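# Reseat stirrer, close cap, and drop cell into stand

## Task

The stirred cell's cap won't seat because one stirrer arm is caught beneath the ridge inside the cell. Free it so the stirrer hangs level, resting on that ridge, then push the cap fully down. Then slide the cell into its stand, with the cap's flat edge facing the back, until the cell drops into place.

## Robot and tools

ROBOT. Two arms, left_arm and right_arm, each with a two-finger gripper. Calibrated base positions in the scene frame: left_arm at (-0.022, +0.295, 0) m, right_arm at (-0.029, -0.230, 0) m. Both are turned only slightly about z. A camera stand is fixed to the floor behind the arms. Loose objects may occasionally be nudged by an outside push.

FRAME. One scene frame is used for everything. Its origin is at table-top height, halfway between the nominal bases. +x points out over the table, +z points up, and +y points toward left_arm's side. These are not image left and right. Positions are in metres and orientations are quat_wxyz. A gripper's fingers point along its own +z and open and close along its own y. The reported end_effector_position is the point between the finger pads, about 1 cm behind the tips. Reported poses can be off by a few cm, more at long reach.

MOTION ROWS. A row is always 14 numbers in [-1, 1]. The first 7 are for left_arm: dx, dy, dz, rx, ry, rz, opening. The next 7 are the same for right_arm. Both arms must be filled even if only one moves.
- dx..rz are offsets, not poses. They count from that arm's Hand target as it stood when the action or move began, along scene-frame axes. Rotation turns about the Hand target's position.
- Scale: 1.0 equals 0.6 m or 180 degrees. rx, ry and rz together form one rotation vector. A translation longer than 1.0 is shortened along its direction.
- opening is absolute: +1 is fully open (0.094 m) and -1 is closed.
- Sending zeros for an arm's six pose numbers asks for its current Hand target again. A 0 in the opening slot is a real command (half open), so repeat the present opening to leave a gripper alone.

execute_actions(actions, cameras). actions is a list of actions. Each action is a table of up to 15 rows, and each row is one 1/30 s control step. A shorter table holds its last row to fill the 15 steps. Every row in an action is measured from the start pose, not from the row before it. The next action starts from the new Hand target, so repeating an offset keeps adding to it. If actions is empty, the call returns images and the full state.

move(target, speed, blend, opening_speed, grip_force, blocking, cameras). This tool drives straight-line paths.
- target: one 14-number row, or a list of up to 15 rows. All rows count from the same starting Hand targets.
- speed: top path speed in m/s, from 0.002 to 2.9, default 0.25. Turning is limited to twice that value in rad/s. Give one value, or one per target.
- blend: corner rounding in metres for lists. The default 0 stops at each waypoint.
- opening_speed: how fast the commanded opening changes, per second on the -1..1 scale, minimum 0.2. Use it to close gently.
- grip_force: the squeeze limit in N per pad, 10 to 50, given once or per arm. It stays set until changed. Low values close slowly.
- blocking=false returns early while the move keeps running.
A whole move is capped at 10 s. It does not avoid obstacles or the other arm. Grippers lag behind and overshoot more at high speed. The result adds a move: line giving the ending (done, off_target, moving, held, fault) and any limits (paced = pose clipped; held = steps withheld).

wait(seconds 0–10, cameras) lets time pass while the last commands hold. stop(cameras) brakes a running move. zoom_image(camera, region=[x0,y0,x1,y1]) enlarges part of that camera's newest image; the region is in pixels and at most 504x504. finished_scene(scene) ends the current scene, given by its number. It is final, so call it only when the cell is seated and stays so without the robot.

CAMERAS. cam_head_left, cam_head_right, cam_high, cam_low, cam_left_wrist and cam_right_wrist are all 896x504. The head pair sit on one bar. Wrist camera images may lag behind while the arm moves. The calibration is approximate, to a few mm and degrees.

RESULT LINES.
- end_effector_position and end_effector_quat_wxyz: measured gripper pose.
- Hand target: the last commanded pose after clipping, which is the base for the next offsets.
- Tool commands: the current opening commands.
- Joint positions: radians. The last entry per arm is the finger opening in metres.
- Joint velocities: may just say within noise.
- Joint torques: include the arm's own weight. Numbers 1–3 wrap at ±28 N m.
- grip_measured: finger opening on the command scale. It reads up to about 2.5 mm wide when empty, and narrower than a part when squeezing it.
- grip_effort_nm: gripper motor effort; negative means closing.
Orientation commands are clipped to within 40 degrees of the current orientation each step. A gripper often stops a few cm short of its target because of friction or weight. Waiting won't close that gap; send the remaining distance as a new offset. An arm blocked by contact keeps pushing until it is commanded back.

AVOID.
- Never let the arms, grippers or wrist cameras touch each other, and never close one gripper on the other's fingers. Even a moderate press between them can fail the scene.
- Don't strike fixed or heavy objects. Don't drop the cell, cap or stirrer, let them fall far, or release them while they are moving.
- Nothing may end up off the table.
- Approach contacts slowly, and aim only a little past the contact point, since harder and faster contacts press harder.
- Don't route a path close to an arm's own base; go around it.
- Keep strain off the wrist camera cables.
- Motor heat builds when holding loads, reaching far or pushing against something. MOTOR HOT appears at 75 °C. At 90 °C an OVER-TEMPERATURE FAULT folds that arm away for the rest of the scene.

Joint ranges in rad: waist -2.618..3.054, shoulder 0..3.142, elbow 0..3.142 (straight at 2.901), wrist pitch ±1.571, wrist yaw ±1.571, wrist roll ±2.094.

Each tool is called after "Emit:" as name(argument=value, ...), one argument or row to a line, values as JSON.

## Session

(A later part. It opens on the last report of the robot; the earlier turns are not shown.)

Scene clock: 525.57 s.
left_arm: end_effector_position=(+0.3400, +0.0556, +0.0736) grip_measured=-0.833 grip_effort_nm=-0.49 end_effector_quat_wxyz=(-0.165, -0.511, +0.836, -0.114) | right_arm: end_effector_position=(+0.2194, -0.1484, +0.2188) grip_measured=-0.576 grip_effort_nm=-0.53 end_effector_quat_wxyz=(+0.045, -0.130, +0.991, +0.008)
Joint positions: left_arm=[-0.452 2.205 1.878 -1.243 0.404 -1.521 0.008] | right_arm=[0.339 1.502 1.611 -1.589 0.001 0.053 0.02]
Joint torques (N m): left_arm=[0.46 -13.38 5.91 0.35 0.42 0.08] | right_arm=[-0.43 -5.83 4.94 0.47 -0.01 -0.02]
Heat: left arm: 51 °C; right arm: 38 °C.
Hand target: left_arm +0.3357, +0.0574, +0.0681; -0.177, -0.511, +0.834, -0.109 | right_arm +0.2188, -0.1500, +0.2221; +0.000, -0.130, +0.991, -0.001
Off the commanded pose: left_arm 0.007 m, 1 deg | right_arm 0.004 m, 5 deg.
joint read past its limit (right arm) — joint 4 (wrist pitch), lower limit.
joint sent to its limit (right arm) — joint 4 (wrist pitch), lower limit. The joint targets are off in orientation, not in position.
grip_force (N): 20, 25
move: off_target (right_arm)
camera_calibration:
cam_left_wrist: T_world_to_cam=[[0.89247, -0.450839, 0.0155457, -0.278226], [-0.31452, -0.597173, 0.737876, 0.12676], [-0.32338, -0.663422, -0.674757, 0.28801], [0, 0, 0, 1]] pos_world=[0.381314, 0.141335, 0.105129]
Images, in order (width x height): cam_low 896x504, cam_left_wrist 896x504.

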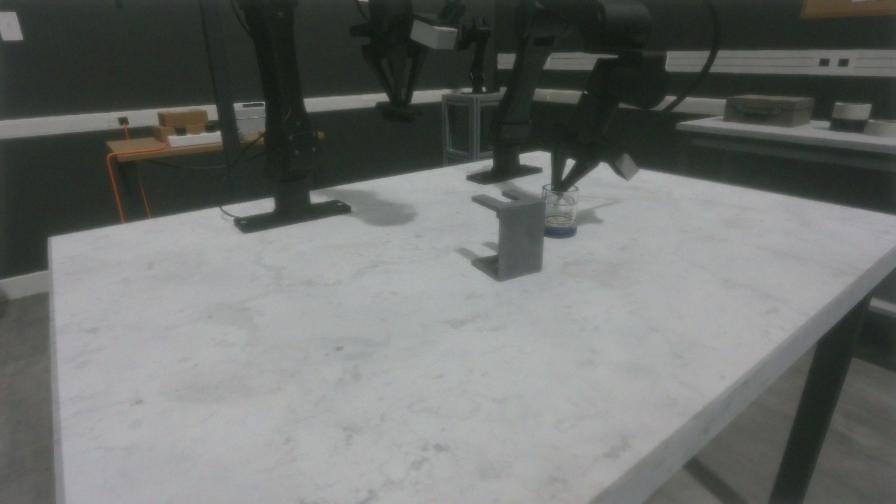

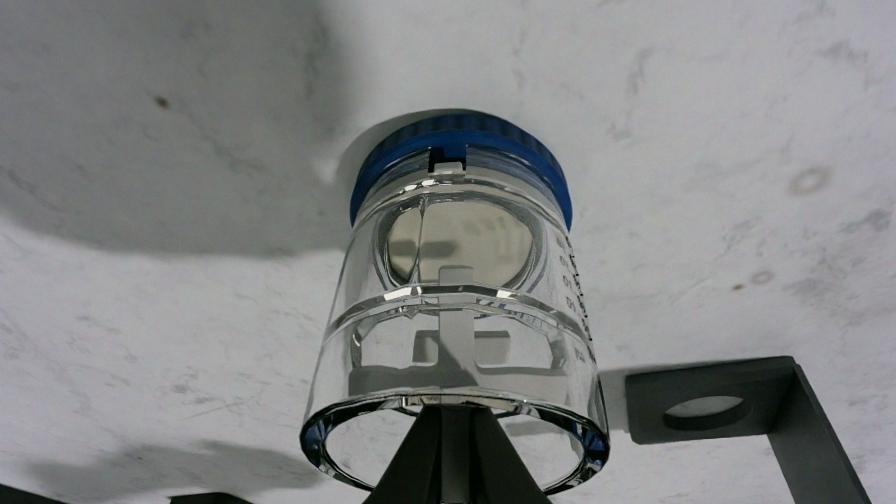

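Emit:
move(
  target=[0,0,0.03,0,0,0,-1,0,0,0,0,0,0,-0.9],
  speed=0.03,
  cameras=["cam_left_wrist","cam_low"],
)

Emit:
zoom_image(
  camera="cam_left_wrist",
  region=[310, 200, 610, 500],
)

Emit:
zoom_image(
  camera="cam_low",
  region=[520, 130, 620, 250],
)

Scene clock: 536.03 s.
left_arm: end_effector_position=(+0.3365, +0.0567, +0.0790) grip_measured=-0.833 grip_effort_nm=-0.49 end_effector_quat_wxyz=(-0.171, -0.512, +0.835, -0.108) | right_arm: end_effector_position=(+0.2194, -0.1484, +0.2188) grip_measured=-0.576 grip_effort_nm=-0.53 end_effector_quat_wxyz=(+0.045, -0.130, +0.991, +0.008)
Joint positions: left_arm=[-0.452 2.205 1.899 -1.28 0.406 -1.52 0.008] | right_arm=[0.339 1.502 1.611 -1.589 0.001 0.053 0.02]
Joint torques (N m): left_arm=[0.5 -13.89 9.51 0.02 0.39 0.1] | right_arm=[-0.42 -5.85 5.04 0.5 -0.02 -0.04]
Heat: left arm: 51 °C; right arm: 38 °C.
Hand target: left_arm +0.3357, +0.0574, +0.0861; -0.177, -0.511, +0.834, -0.109 | right_arm +0.2188, -0.1500, +0.2221; +0.000, -0.130, +0.991, -0.001
Off the commanded pose: left_arm 0.007 m, 1 deg | right_arm 0.004 m, 5 deg.
joint read past its limit (right arm) — joint 4 (wrist pitch), lower limit.
joint sent to its limit (right arm) — joint 4 (wrist pitch), lower limit. The joint targets are off in orientation, not in position.
grip_force (N): 20, 25
move: off_target (right_arm)
camera_calibration:
cam_left_wrist: T_world_to_cam=[[0.892144, -0.45175, -0.00104398, -0.27315], [-0.302996, -0.600087, 0.74033, 0.118372], [-0.335071, -0.660165, -0.672242, 0.294767], [0, 0, 0, 1]] pos_world=[0.378323, 0.142233, 0.110235]
Images, in order (width x height): cam_low 896x504, cam_left_wrist 896x504.

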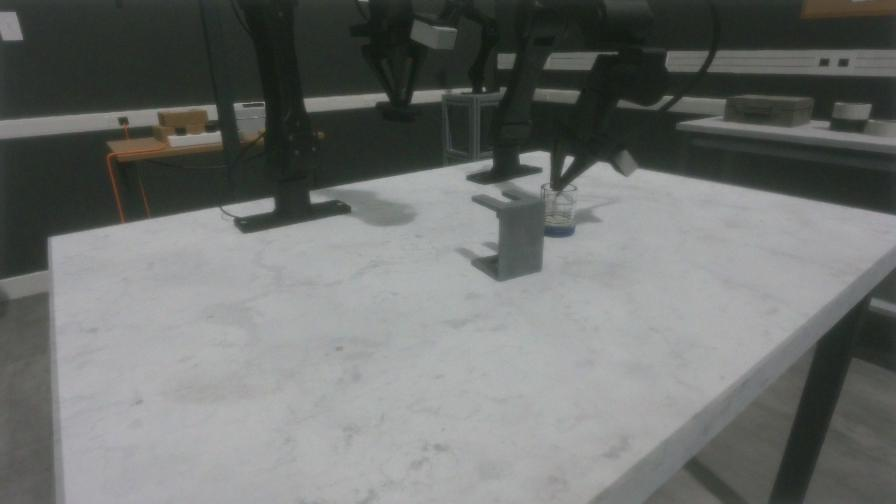

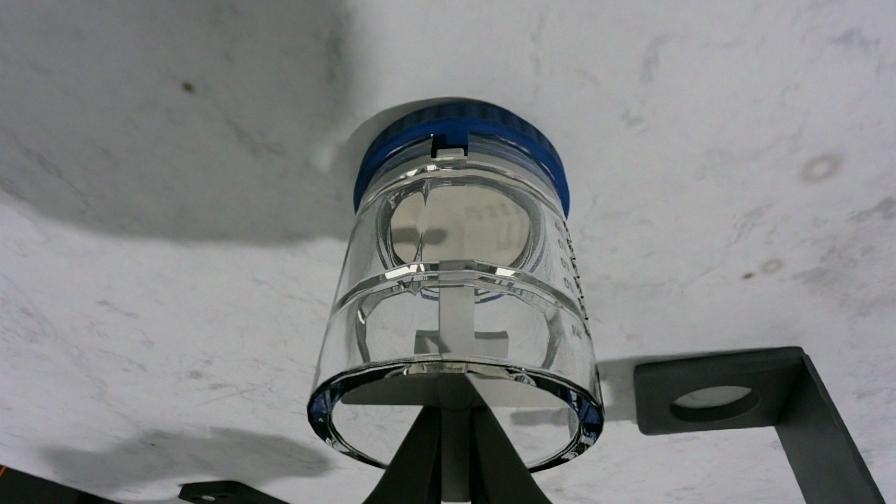

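Scaled by 1.680 from the camera's 896x504 image, which has a finer 1280x720 frame.

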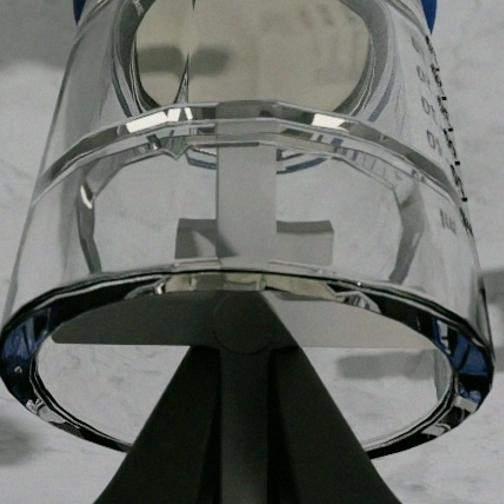

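Scaled by 4.200 from the camera's 896x504 image, which has a finer 1280x720 frame.

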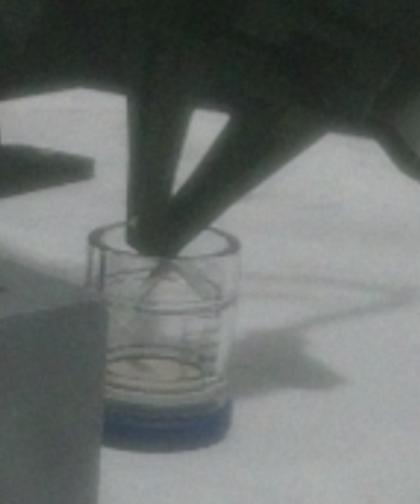

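Emit:
move(
  target=[0,0,0.03,0,0,0,-1,0,0,0,0,0,0,-0.9],
  speed=0.03,
  cameras=["cam_left_wrist","cam_low"],
)

Emit:
zoom_image(
  camera="cam_left_wrist",
  region=[310, 200, 610, 500],
)

Emit:
zoom_image(
  camera="cam_low",
  region=[520, 130, 620, 250],
)

Scene clock: 548.57 s.
left_arm: end_effector_position=(+0.3362, +0.0568, +0.0963) grip_measured=-0.833 grip_effort_nm=-0.49 end_effector_quat_wxyz=(-0.172, -0.512, +0.835, -0.106) | right_arm: end_effector_position=(+0.2194, -0.1484, +0.2188) grip_measured=-0.576 grip_effort_nm=-0.53 end_effector_quat_wxyz=(+0.045, -0.130, +0.991, +0.008)
Joint positions: left_arm=[-0.452 2.205 1.967 -1.352 0.406 -1.52 0.008] | right_arm=[0.339 1.502 1.611 -1.589 0.001 0.053 0.02]
Joint torques (N m): left_arm=[0.44 -13.96 9.68 0.02 0.37 0.08] | right_arm=[-0.43 -5.76 5.01 0.47 0.01 -0.01]
Heat: left arm: 51 °C; right arm: 38 °C.
Hand target: left_arm +0.3357, +0.0574, +0.1041; -0.177, -0.511, +0.834, -0.109 | right_arm +0.2188, -0.1500, +0.2221; +0.000, -0.130, +0.991, -0.001
Off the commanded pose: left_arm 0.008 m, 1 deg | right_arm 0.004 m, 5 deg.
joint read past its limit (right arm) — joint 4 (wrist pitch), lower limit.
joint sent to its limit (right arm) — joint 4 (wrist pitch), lower limit. The joint targets are off in orientation, not in position.
grip_force (N): 20, 25
move: off_target (right_arm)
camera_calibration:
cam_left_wrist: T_world_to_cam=[[0.892135, -0.451746, -0.00449406, -0.272601], [-0.30069, -0.601186, 0.740379, 0.10481], [-0.337165, -0.659166, -0.672175, 0.307006], [0, 0, 0, 1]] pos_world=[0.378224, 0.142232, 0.127538]
Images, in order (width x height): cam_low 896x504, cam_left_wrist 896x504.

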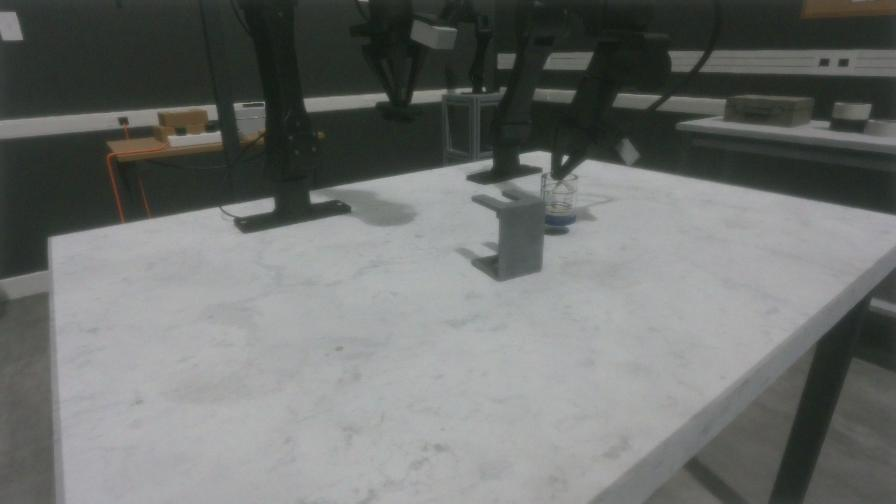

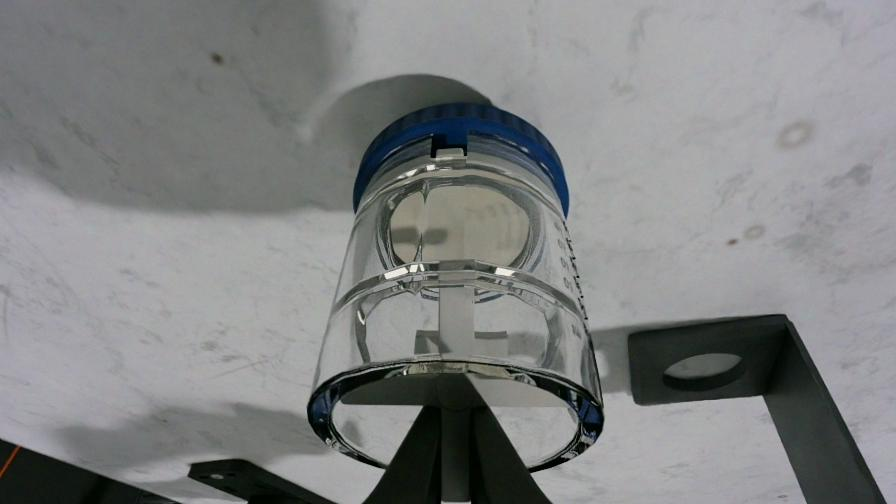

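Scaled by 1.680 from the camera's 896x504 image, which has a finer 1280x720 frame.

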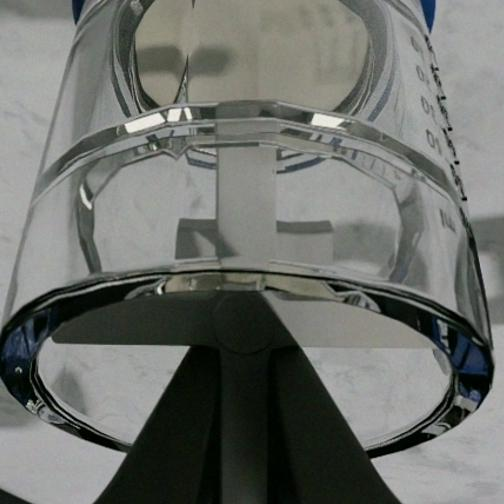

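Scaled by 4.200 from the camera's 896x504 image, which has a finer 1280x720 frame.

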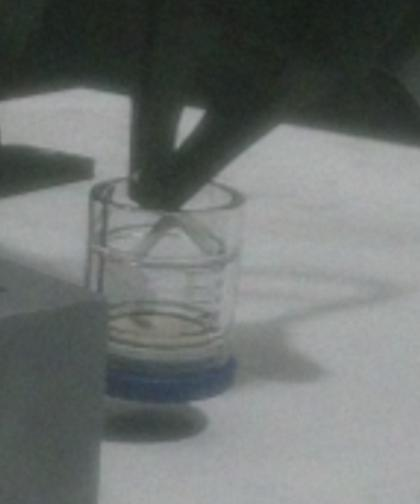

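Emit:
move(
  target=[
    [0,0,-0.045,0,0,0,-1,0,0,0,0,0,0,-0.9],
    [0,0,-0.045,0.0594,-0.0303,0,-1,0,0,0,0,0,0,-0.9],
  ],
  speed=0.04,
  cameras=["cam_left_wrist","cam_low"],
)

Emit:
zoom_image(
  camera="cam_left_wrist",
  region=[310, 200, 610, 500],
)

Emit:
zoom_image(
  camera="cam_low",
  region=[520, 130, 620, 250],
)

Scene clock: 590.90 s.
left_arm: end_effector_position=(+0.3378, +0.0558, +0.0706) grip_measured=-0.833 grip_effort_nm=-0.49 end_effector_quat_wxyz=(-0.096, -0.517, +0.849, -0.060) | right_arm: end_effector_position=(+0.2194, -0.1484, +0.2188) grip_measured=-0.576 grip_effort_nm=-0.53 end_effector_quat_wxyz=(+0.045, -0.130, +0.991, +0.008)
Joint positions: left_arm=[-0.524 2.205 1.906 -1.264 0.227 -1.589 0.008] | right_arm=[0.339 1.502 1.611 -1.589 0.001 0.053 0.02]
Joint torques (N m): left_arm=[-0.62 -15.05 8.09 0.16 -0.06 -0.19] | right_arm=[-0.38 -5.82 5.04 0.49 0.04 -0.02]
Heat: left arm: 51 °C; right arm: 38 °C.
Hand target: left_arm +0.3358, +0.0575, +0.0771; -0.088, -0.520, +0.848, -0.055 | right_arm +0.2188, -0.1500, +0.2221; +0.000, -0.130, +0.991, -0.001
Off the commanded pose: left_arm 0.007 m, 1 deg | right_arm 0.004 m, 5 deg.
joint read past its limit (right arm) — joint 4 (wrist pitch), lower limit.
joint sent to its limit (right arm) — joint 4 (wrist pitch), lower limit. The joint targets are off in orientation, not in position.
grip_force (N): 20, 25
move: off_target (right_arm)
camera_calibration:
cam_left_wrist: T_world_to_cam=[[0.88909, -0.457727, -0.00223832, -0.273376], [-0.362159, -0.706433, 0.608107, 0.159672], [-0.279928, -0.539851, -0.793852, 0.272233], [0, 0, 0, 1]] pos_world=[0.377088, 0.134631, 0.118404]
Images, in order (width x height): cam_low 896x504, cam_left_wrist 896x504.

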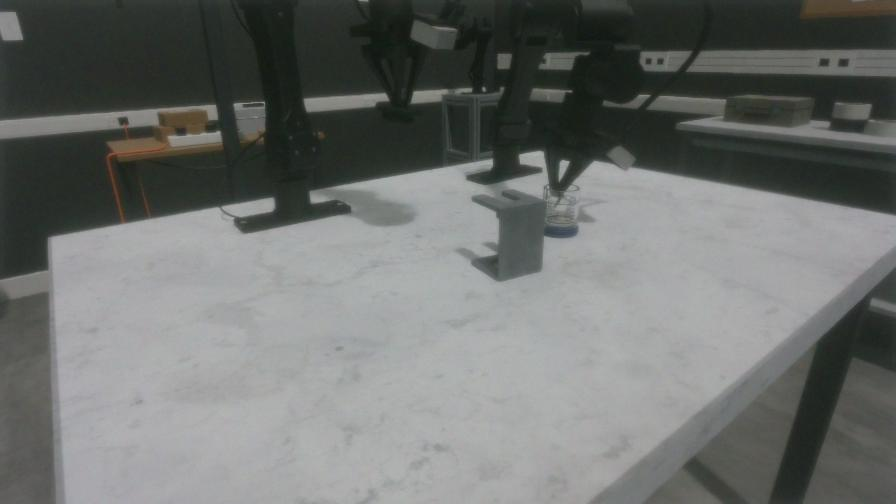

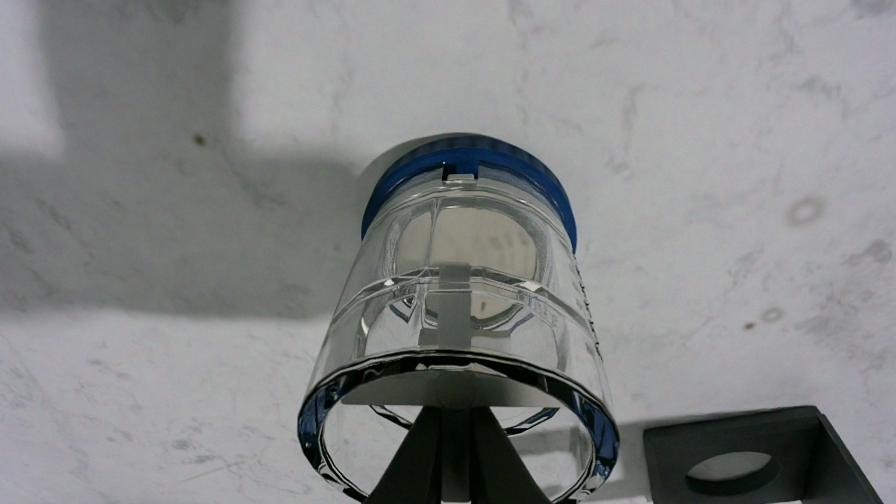

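Scaled by 1.680 from the camera's 896x504 image, which has a finer 1280x720 frame.

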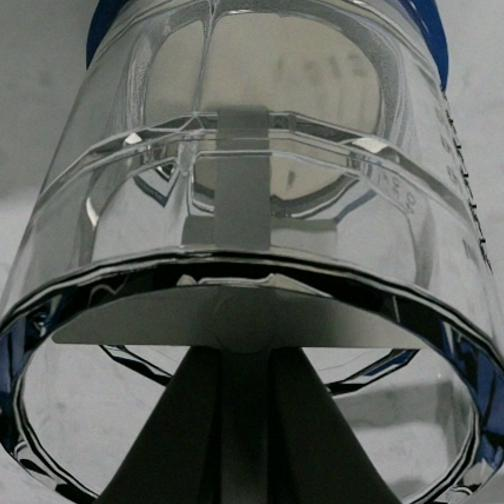

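Scaled by 4.200 from the camera's 896x504 image, which has a finer 1280x720 frame.

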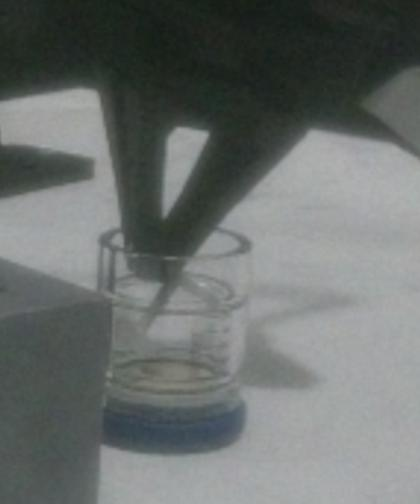

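Emit:
move(
  target=[0,0,0.025,0,0,0,-1,0,0,0,0,0,0,-0.9],
  speed=0.03,
  cameras=["cam_left_wrist","cam_low"],
)

Emit:
zoom_image(
  camera="cam_left_wrist",
  region=[310, 200, 610, 500],
)

Emit:
zoom_image(
  camera="cam_low",
  region=[520, 130, 620, 250],
)

Scene clock: 604.93 s.
left_arm: end_effector_position=(+0.3366, +0.0577, +0.0800) grip_measured=-0.833 grip_effort_nm=-0.49 end_effector_quat_wxyz=(-0.095, -0.518, +0.848, -0.054) | right_arm: end_effector_position=(+0.2194, -0.1484, +0.2188) grip_measured=-0.576 grip_effort_nm=-0.52 end_effector_quat_wxyz=(+0.045, -0.130, +0.991, +0.008)
Joint positions: left_arm=[-0.524 2.205 1.944 -1.312 0.22 -1.591 0.008] | right_arm=[0.339 1.502 1.611 -1.589 0.001 0.053 0.02]
Joint torques (N m): left_arm=[-0.69 -15.17 9.74 0.07 0.02 -0.15] | right_arm=[-0.46 -5.61 4.98 0.45 0.01 -0.03]
Heat: left arm: 52 °C; right arm: 38 °C.
Hand target: left_arm +0.3357, +0.0576, +0.0920; -0.088, -0.520, +0.848, -0.054 | right_arm +0.2188, -0.1500, +0.2221; +0.000, -0.130, +0.991, -0.001
Off the commanded pose: left_arm 0.012 m, 1 deg | right_arm 0.004 m, 5 deg.
joint read past its limit (right arm) — joint 4 (wrist pitch), lower limit.
joint sent to its limit (right arm) — joint 4 (wrist pitch), lower limit. The joint targets are off in orientation, not in position.
grip_force (N): 20, 25
move: off_target (left_arm, right_arm)
camera_calibration:
cam_left_wrist: T_world_to_cam=[[0.889599, -0.456587, -0.0119161, -0.270887], [-0.357945, -0.713138, 0.602751, 0.154286], [-0.283706, -0.531942, -0.79784, 0.281571], [0, 0, 0, 1]] pos_world=[0.37609, 0.136123, 0.128425]
Images, in order (width x height): cam_low 896x504, cam_left_wrist 896x504.

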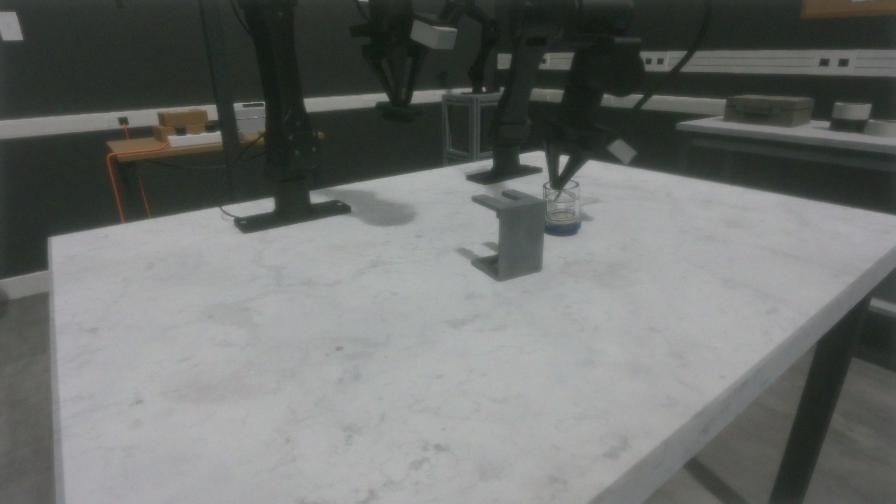

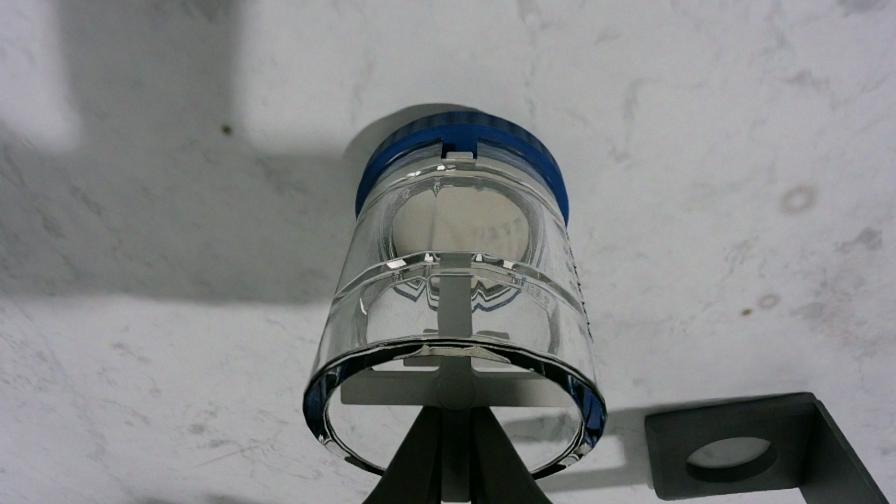

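Scaled by 1.680 from the camera's 896x504 image, which has a finer 1280x720 frame.

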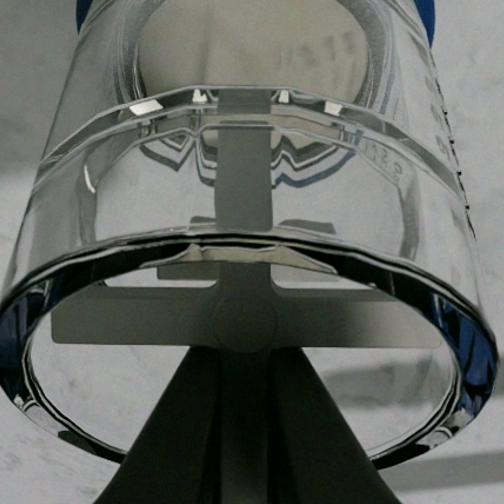

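Scaled by 4.200 from the camera's 896x504 image, which has a finer 1280x720 frame.

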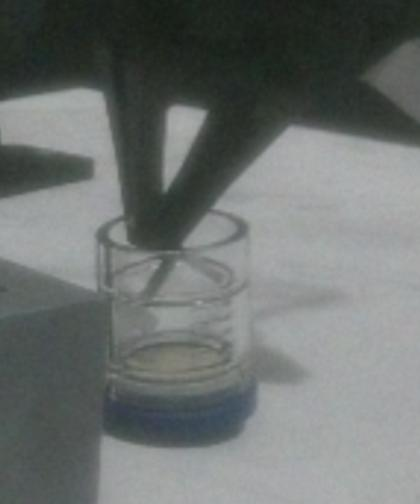

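Emit:
move(
  target=[
    [0,0,-0.035,0,0,0,-1,0,0,0,0,0,0,-0.9],
    [-0.006,-0.012,-0.035,0,0,0,-1,0,0,0,0,0,0,-0.9],
  ],
  speed=0.04,
  cameras=["cam_left_wrist","cam_low"],
)

Emit:
zoom_image(
  camera="cam_left_wrist",
  region=[310, 200, 610, 500],
)

Emit:
zoom_image(
  camera="cam_low",
  region=[520, 130, 620, 250],
)

Scene clock: 614.40 s.
left_arm: end_effector_position=(+0.3373, +0.0493, +0.0715) grip_measured=-0.833 grip_effort_nm=-0.49 end_effector_quat_wxyz=(-0.088, -0.517, +0.849, -0.061) | right_arm: end_effector_position=(+0.2194, -0.1484, +0.2188) grip_measured=-0.576 grip_effort_nm=-0.53 end_effector_quat_wxyz=(+0.045, -0.130, +0.991, +0.008)
Joint positions: left_arm=[-0.543 2.205 1.911 -1.256 0.213 -1.609 0.008] | right_arm=[0.339 1.502 1.611 -1.589 0.001 0.053 0.02]
Joint torques (N m): left_arm=[-0.75 -14.83 5.85 0.39 0.06 -0.13] | right_arm=[-0.34 -5.7 5.01 0.5 0 -0.01]
Heat: left arm: 53 °C; right arm: 38 °C.
Hand target: left_arm +0.3321, +0.0503, +0.0710; -0.088, -0.520, +0.848, -0.055 | right_arm +0.2188, -0.1500, +0.2221; +0.000, -0.130, +0.991, -0.001
Off the commanded pose: left_arm 0.005 m, 1 deg | right_arm 0.004 m, 5 deg.
joint read past its limit (right arm) — joint 4 (wrist pitch), lower limit.
joint sent to its limit (right arm) — joint 4 (wrist pitch), lower limit. The joint targets are off in orientation, not in position.
grip_force (N): 20, 25
move: off_target (right_arm)
camera_calibration:
cam_left_wrist: T_world_to_cam=[[0.8893, -0.457261, 0.00755976, -0.276726], [-0.370532, -0.710741, 0.597957, 0.158179], [-0.268049, -0.534564, -0.801493, 0.26552], [0, 0, 0, 1]] pos_world=[0.375875, 0.127826, 0.120321]
Images, in order (width x height): cam_low 896x504, cam_left_wrist 896x504.

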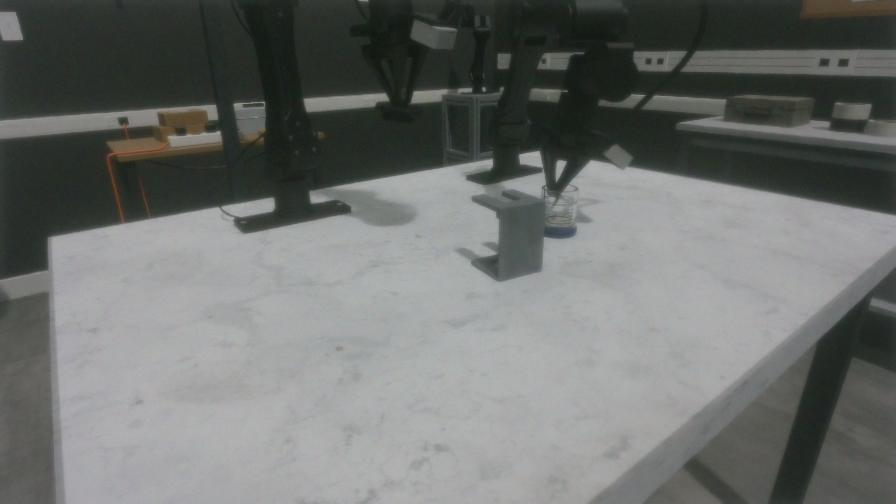

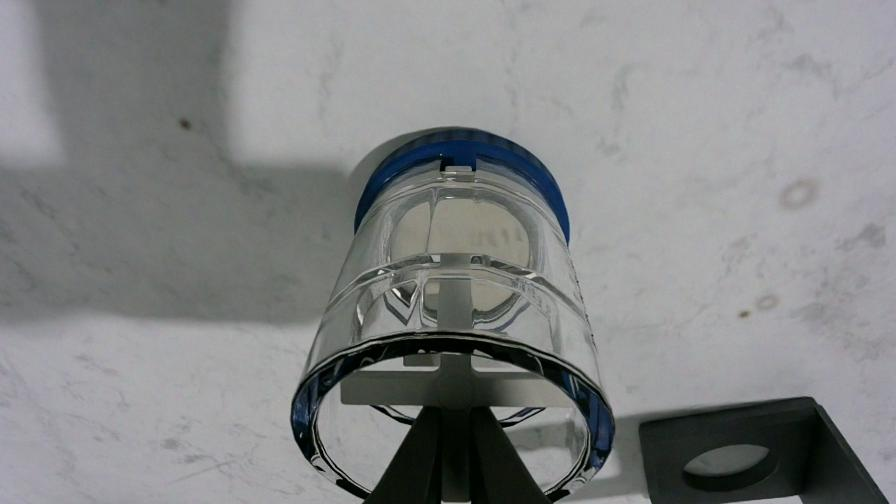

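Scaled by 1.680 from the camera's 896x504 image, which has a finer 1280x720 frame.

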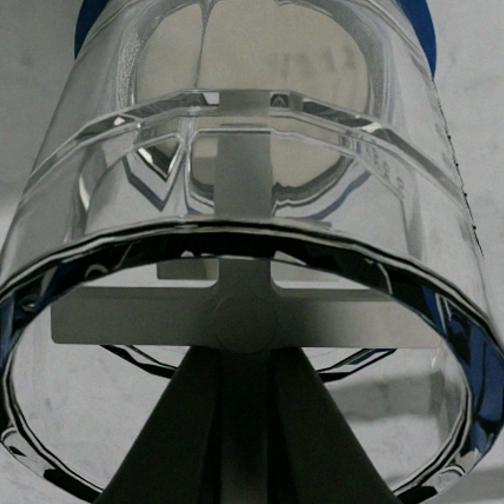

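Scaled by 4.200 from the camera's 896x504 image, which has a finer 1280x720 frame.

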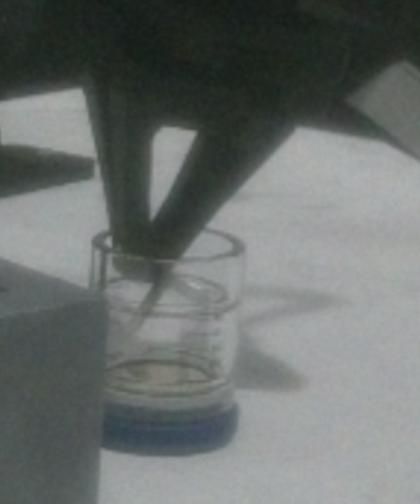

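Emit:
move(
  target=[0,0,0.035,0,0,0,-1,0,0,0,0,0,0,-0.9],
  speed=0.03,
  cameras=["cam_left_wrist","cam_low"],
)

Emit:
zoom_image(
  camera="cam_left_wrist",
  region=[310, 200, 610, 500],
)

Emit:
zoom_image(
  camera="cam_low",
  region=[520, 130, 620, 250],
)

Scene clock: 623.63 s.
left_arm: end_effector_position=(+0.3336, +0.0515, +0.0800) grip_measured=-0.833 grip_effort_nm=-0.49 end_effector_quat_wxyz=(-0.092, -0.518, +0.849, -0.053) | right_arm: end_effector_position=(+0.2194, -0.1484, +0.2188) grip_measured=-0.576 grip_effort_nm=-0.53 end_effector_quat_wxyz=(+0.045, -0.130, +0.991, +0.008)
Joint positions: left_arm=[-0.543 2.205 1.945 -1.309 0.213 -1.61 0.008] | right_arm=[0.339 1.502 1.611 -1.589 0.001 0.053 0.02]
Joint torques (N m): left_arm=[-0.62 -15.16 9.81 0.08 0.06 -0.14] | right_arm=[-0.39 -5.76 4.97 0.46 0 -0.04]
Heat: left arm: 53 °C; right arm: 38 °C.
Hand target: left_arm +0.3321, +0.0503, +0.0920; -0.088, -0.520, +0.848, -0.055 | right_arm +0.2188, -0.1500, +0.2221; +0.000, -0.130, +0.991, -0.001
Off the commanded pose: left_arm 0.012 m, 1 deg | right_arm 0.004 m, 5 deg.
joint read past its limit (right arm) — joint 4 (wrist pitch), lower limit.
joint sent to its limit (right arm) — joint 4 (wrist pitch), lower limit. The joint targets are off in orientation, not in position.
grip_force (N): 20, 25
move: off_target (left_arm, right_arm)
camera_calibration:
cam_left_wrist: T_world_to_cam=[[0.889596, -0.456607, -0.0113011, -0.271123], [-0.360222, -0.716595, 0.59727, 0.150124], [-0.280816, -0.527259, -0.80196, 0.276405], [0, 0, 0, 1]] pos_world=[0.372887, 0.129518, 0.128938]
Images, in order (width x height): cam_low 896x504, cam_left_wrist 896x504.

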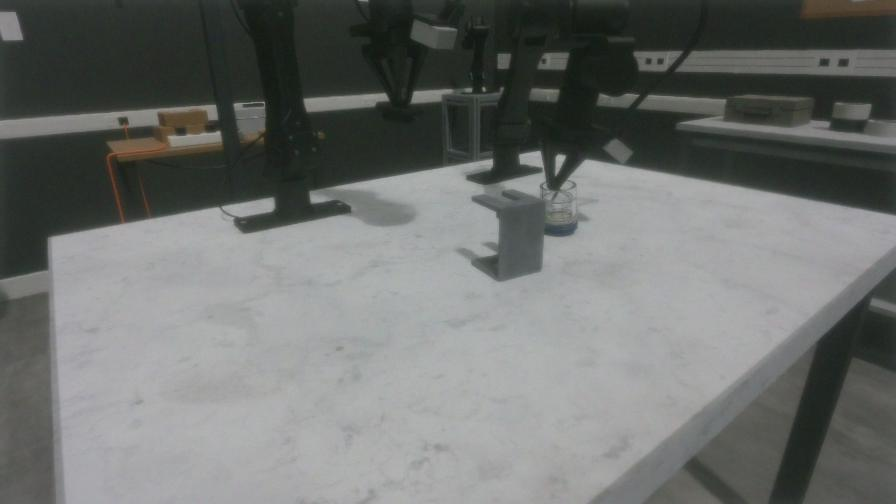

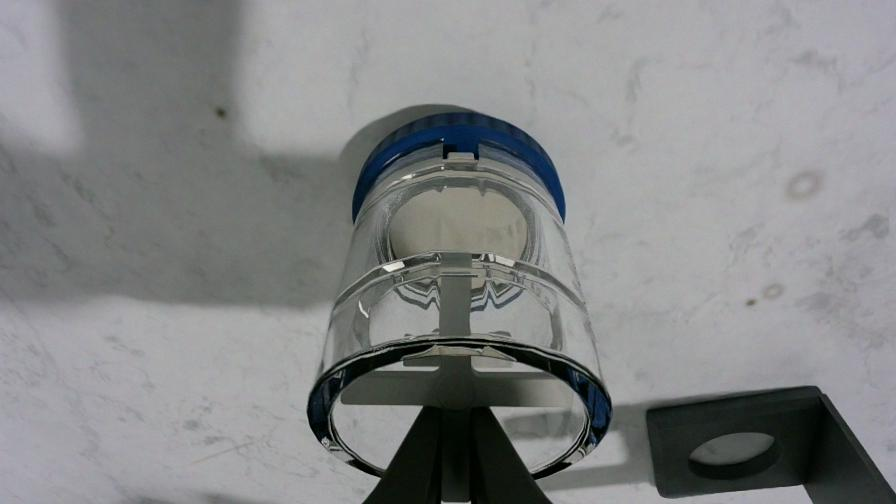

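Scaled by 1.680 from the camera's 896x504 image, which has a finer 1280x720 frame.

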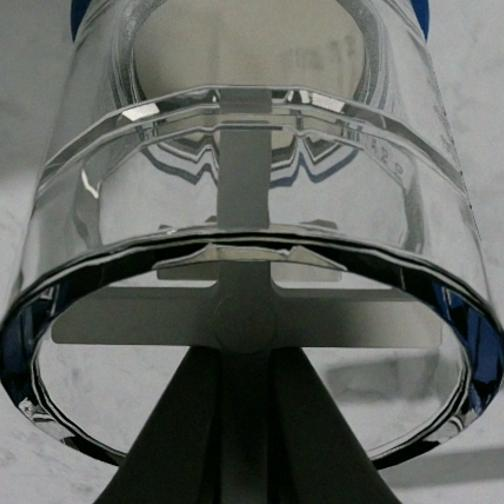

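Scaled by 4.200 from the camera's 896x504 image, which has a finer 1280x720 frame.

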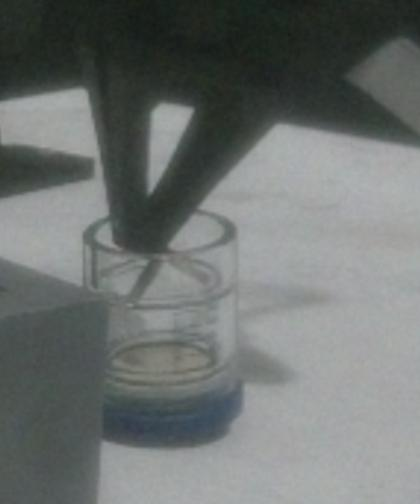

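Emit:
move(
  target=[
    [0,0,-0.03,0,0,0,-1,0,0,0,0,0,0,-0.9],
    [0,0,-0.03,0.0594,-0.0303,0,-1,0,0,0,0,0,0,-0.9],
  ],
  speed=0.04,
  cameras=["cam_left_wrist","cam_low"],
)

Emit:
zoom_image(
  camera="cam_left_wrist",
  region=[310, 200, 610, 500],
)

Emit:
zoom_image(
  camera="cam_low",
  region=[535, 170, 595, 245],
)

Scene clock: 640.33 s.
left_arm: end_effector_position=(+0.3327, +0.0467, +0.0708) grip_measured=-0.833 grip_effort_nm=-0.49 end_effector_quat_wxyz=(-0.008, -0.519, +0.855, -0.013) | right_arm: end_effector_position=(+0.2194, -0.1484, +0.2188) grip_measured=-0.576 grip_effort_nm=-0.53 end_effector_quat_wxyz=(+0.045, -0.130, +0.991, +0.008)
Joint positions: left_arm=[-0.632 2.205 1.924 -1.273 0.025 -1.695 0.008] | right_arm=[0.339 1.502 1.611 -1.589 0.001 0.053 0.02]
Joint torques (N m): left_arm=[-0.55 -13.44 9.44 0.08 -0.3 -0.18] | right_arm=[-0.43 -5.85 5.03 0.48 0 -0.05]
Heat: left arm: 53 °C; right arm: 38 °C.
Hand target: left_arm +0.3321, +0.0503, +0.0740; +0.001, -0.522, +0.853, +0.000 | right_arm +0.2188, -0.1500, +0.2221; +0.000, -0.130, +0.991, -0.001
Off the commanded pose: left_arm 0.005 m, 2 deg | right_arm 0.004 m, 5 deg.
joint read past its limit (right arm) — joint 4 (wrist pitch), lower limit.
joint sent to its limit (right arm) — joint 4 (wrist pitch), lower limit. The joint targets are off in orientation, not in position.
grip_force (N): 20, 25
move: off_target (right_arm)
camera_calibration:
cam_left_wrist: T_world_to_cam=[[0.888725, -0.458351, 0.00907434, -0.27365], [-0.415436, -0.796827, 0.438725, 0.185231], [-0.193859, -0.393675, -0.898576, 0.237991], [0, 0, 0, 1]] pos_world=[0.366288, 0.115861, 0.135071]
Images, in order (width x height): cam_low 896x504, cam_left_wrist 896x504.

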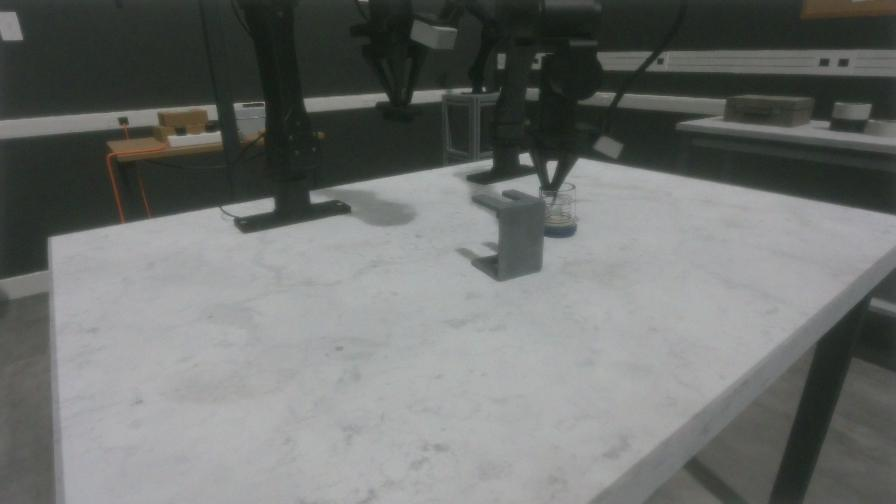

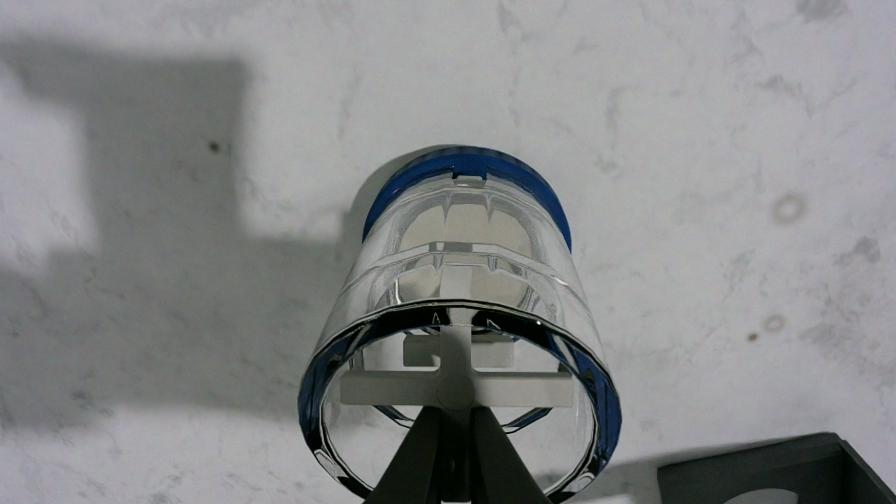

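Scaled by 1.680 from the camera's 896x504 image, which has a finer 1280x720 frame.

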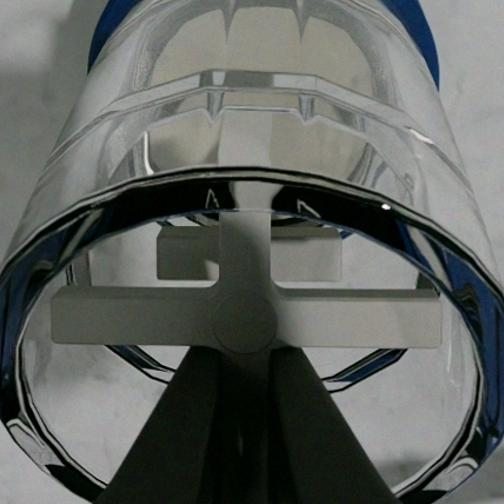

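Scaled by 6.720 from the camera's 896x504 image, which has a finer 1280x720 frame.

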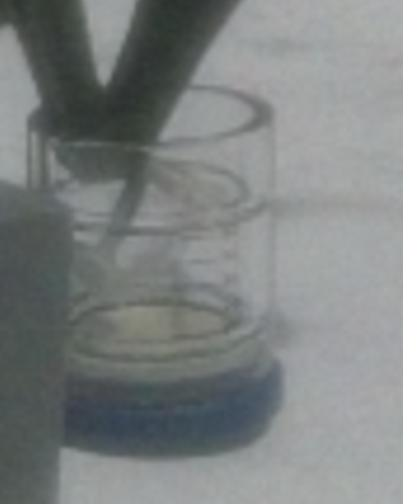

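Emit:
move(
  target=[0,0,0.025,0,0,0,-1,0,0,0,0,0,0,-0.9],
  speed=0.03,
  cameras=["cam_left_wrist","cam_low"],
)

Emit:
zoom_image(
  camera="cam_left_wrist",
  region=[310, 200, 610, 500],
)

Emit:
zoom_image(
  camera="cam_low",
  region=[535, 170, 595, 245],
)

Scene clock: 655.60 s.
left_arm: end_effector_position=(+0.3338, +0.0481, +0.0864) grip_measured=-0.833 grip_effort_nm=-0.49 end_effector_quat_wxyz=(-0.004, -0.520, +0.854, -0.011) | right_arm: end_effector_position=(+0.2194, -0.1484, +0.2188) grip_measured=-0.576 grip_effort_nm=-0.53 end_effector_quat_wxyz=(+0.045, -0.130, +0.991, +0.008)
Joint positions: left_arm=[-0.632 2.205 1.986 -1.336 0.015 -1.695 0.008] | right_arm=[0.339 1.502 1.611 -1.589 0.001 0.053 0.02]
Joint torques (N m): left_arm=[-0.54 -13.35 9.31 0.11 -0.19 -0.13] | right_arm=[-0.43 -5.76 5.12 0.47 -0.02 -0.02]
Heat: left arm: 53 °C; right arm: 38 °C.
Hand target: left_arm +0.3322, +0.0502, +0.0891; +0.001, -0.522, +0.853, +0.000 | right_arm +0.2188, -0.1500, +0.2221; +0.000, -0.130, +0.991, -0.001
Off the commanded pose: left_arm 0.004 m, 1 deg | right_arm 0.004 m, 5 deg.
joint read past its limit (right arm) — joint 4 (wrist pitch), lower limit.
joint sent to its limit (right arm) — joint 4 (wrist pitch), lower limit. The joint targets are off in orientation, not in position.
grip_force (N): 20, 25
move: off_target (right_arm)
camera_calibration:
cam_left_wrist: T_world_to_cam=[[0.889107, -0.457592, 0.00989116, -0.274359], [-0.416965, -0.800879, 0.429806, 0.181411], [-0.188754, -0.386268, -0.902867, 0.25114], [0, 0, 0, 1]] pos_world=[0.36698, 0.116751, 0.151488]
Images, in order (width x height): cam_low 896x504, cam_left_wrist 896x504.

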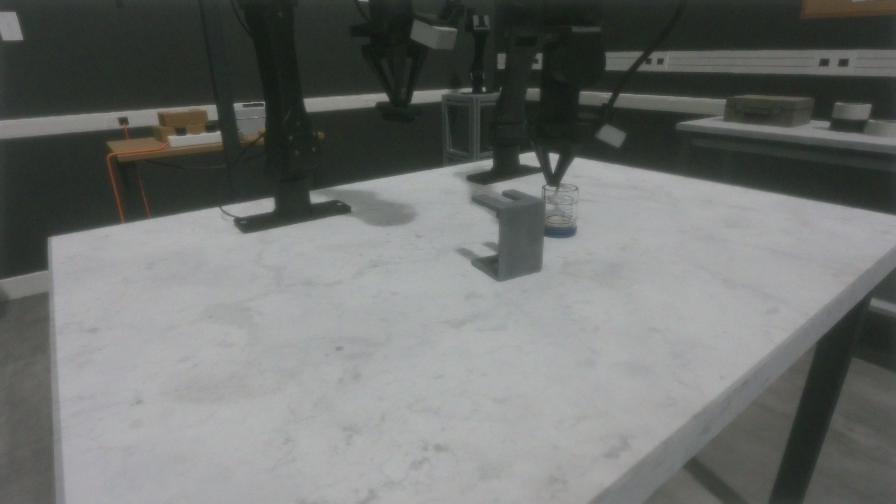

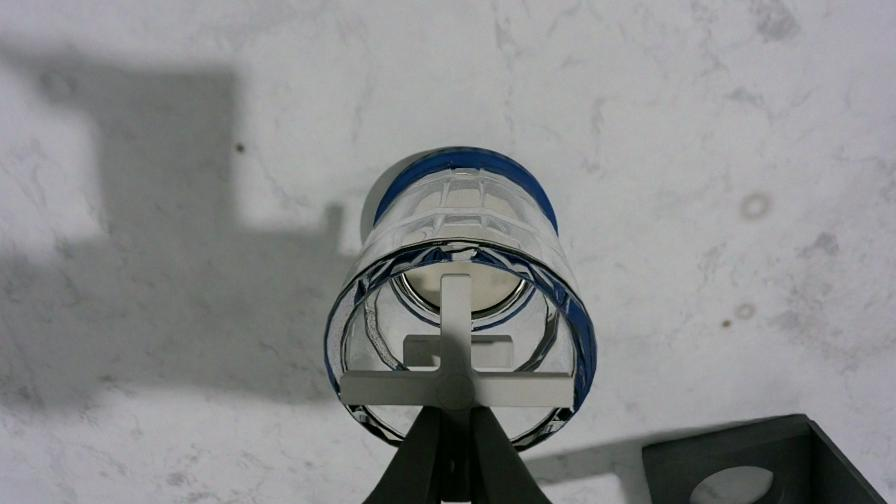

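Scaled by 1.680 from the camera's 896x504 image, which has a finer 1280x720 frame.

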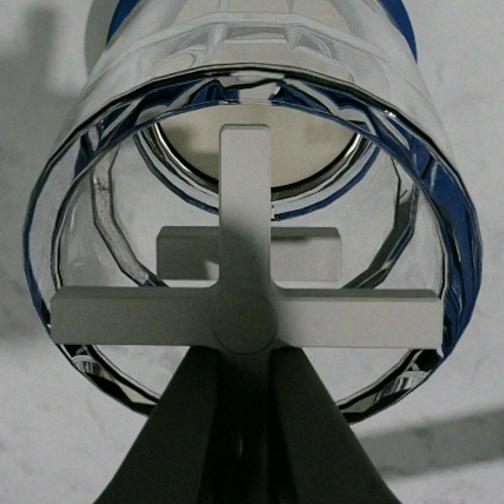

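Scaled by 6.720 from the camera's 896x504 image, which has a finer 1280x720 frame.

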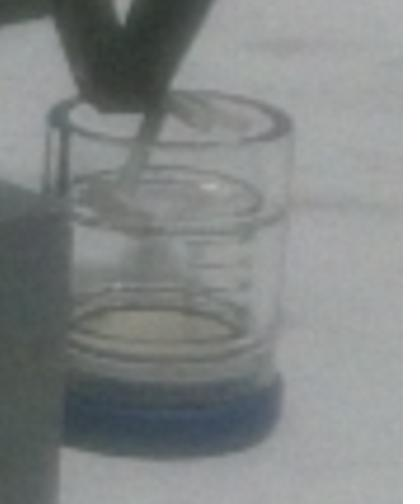

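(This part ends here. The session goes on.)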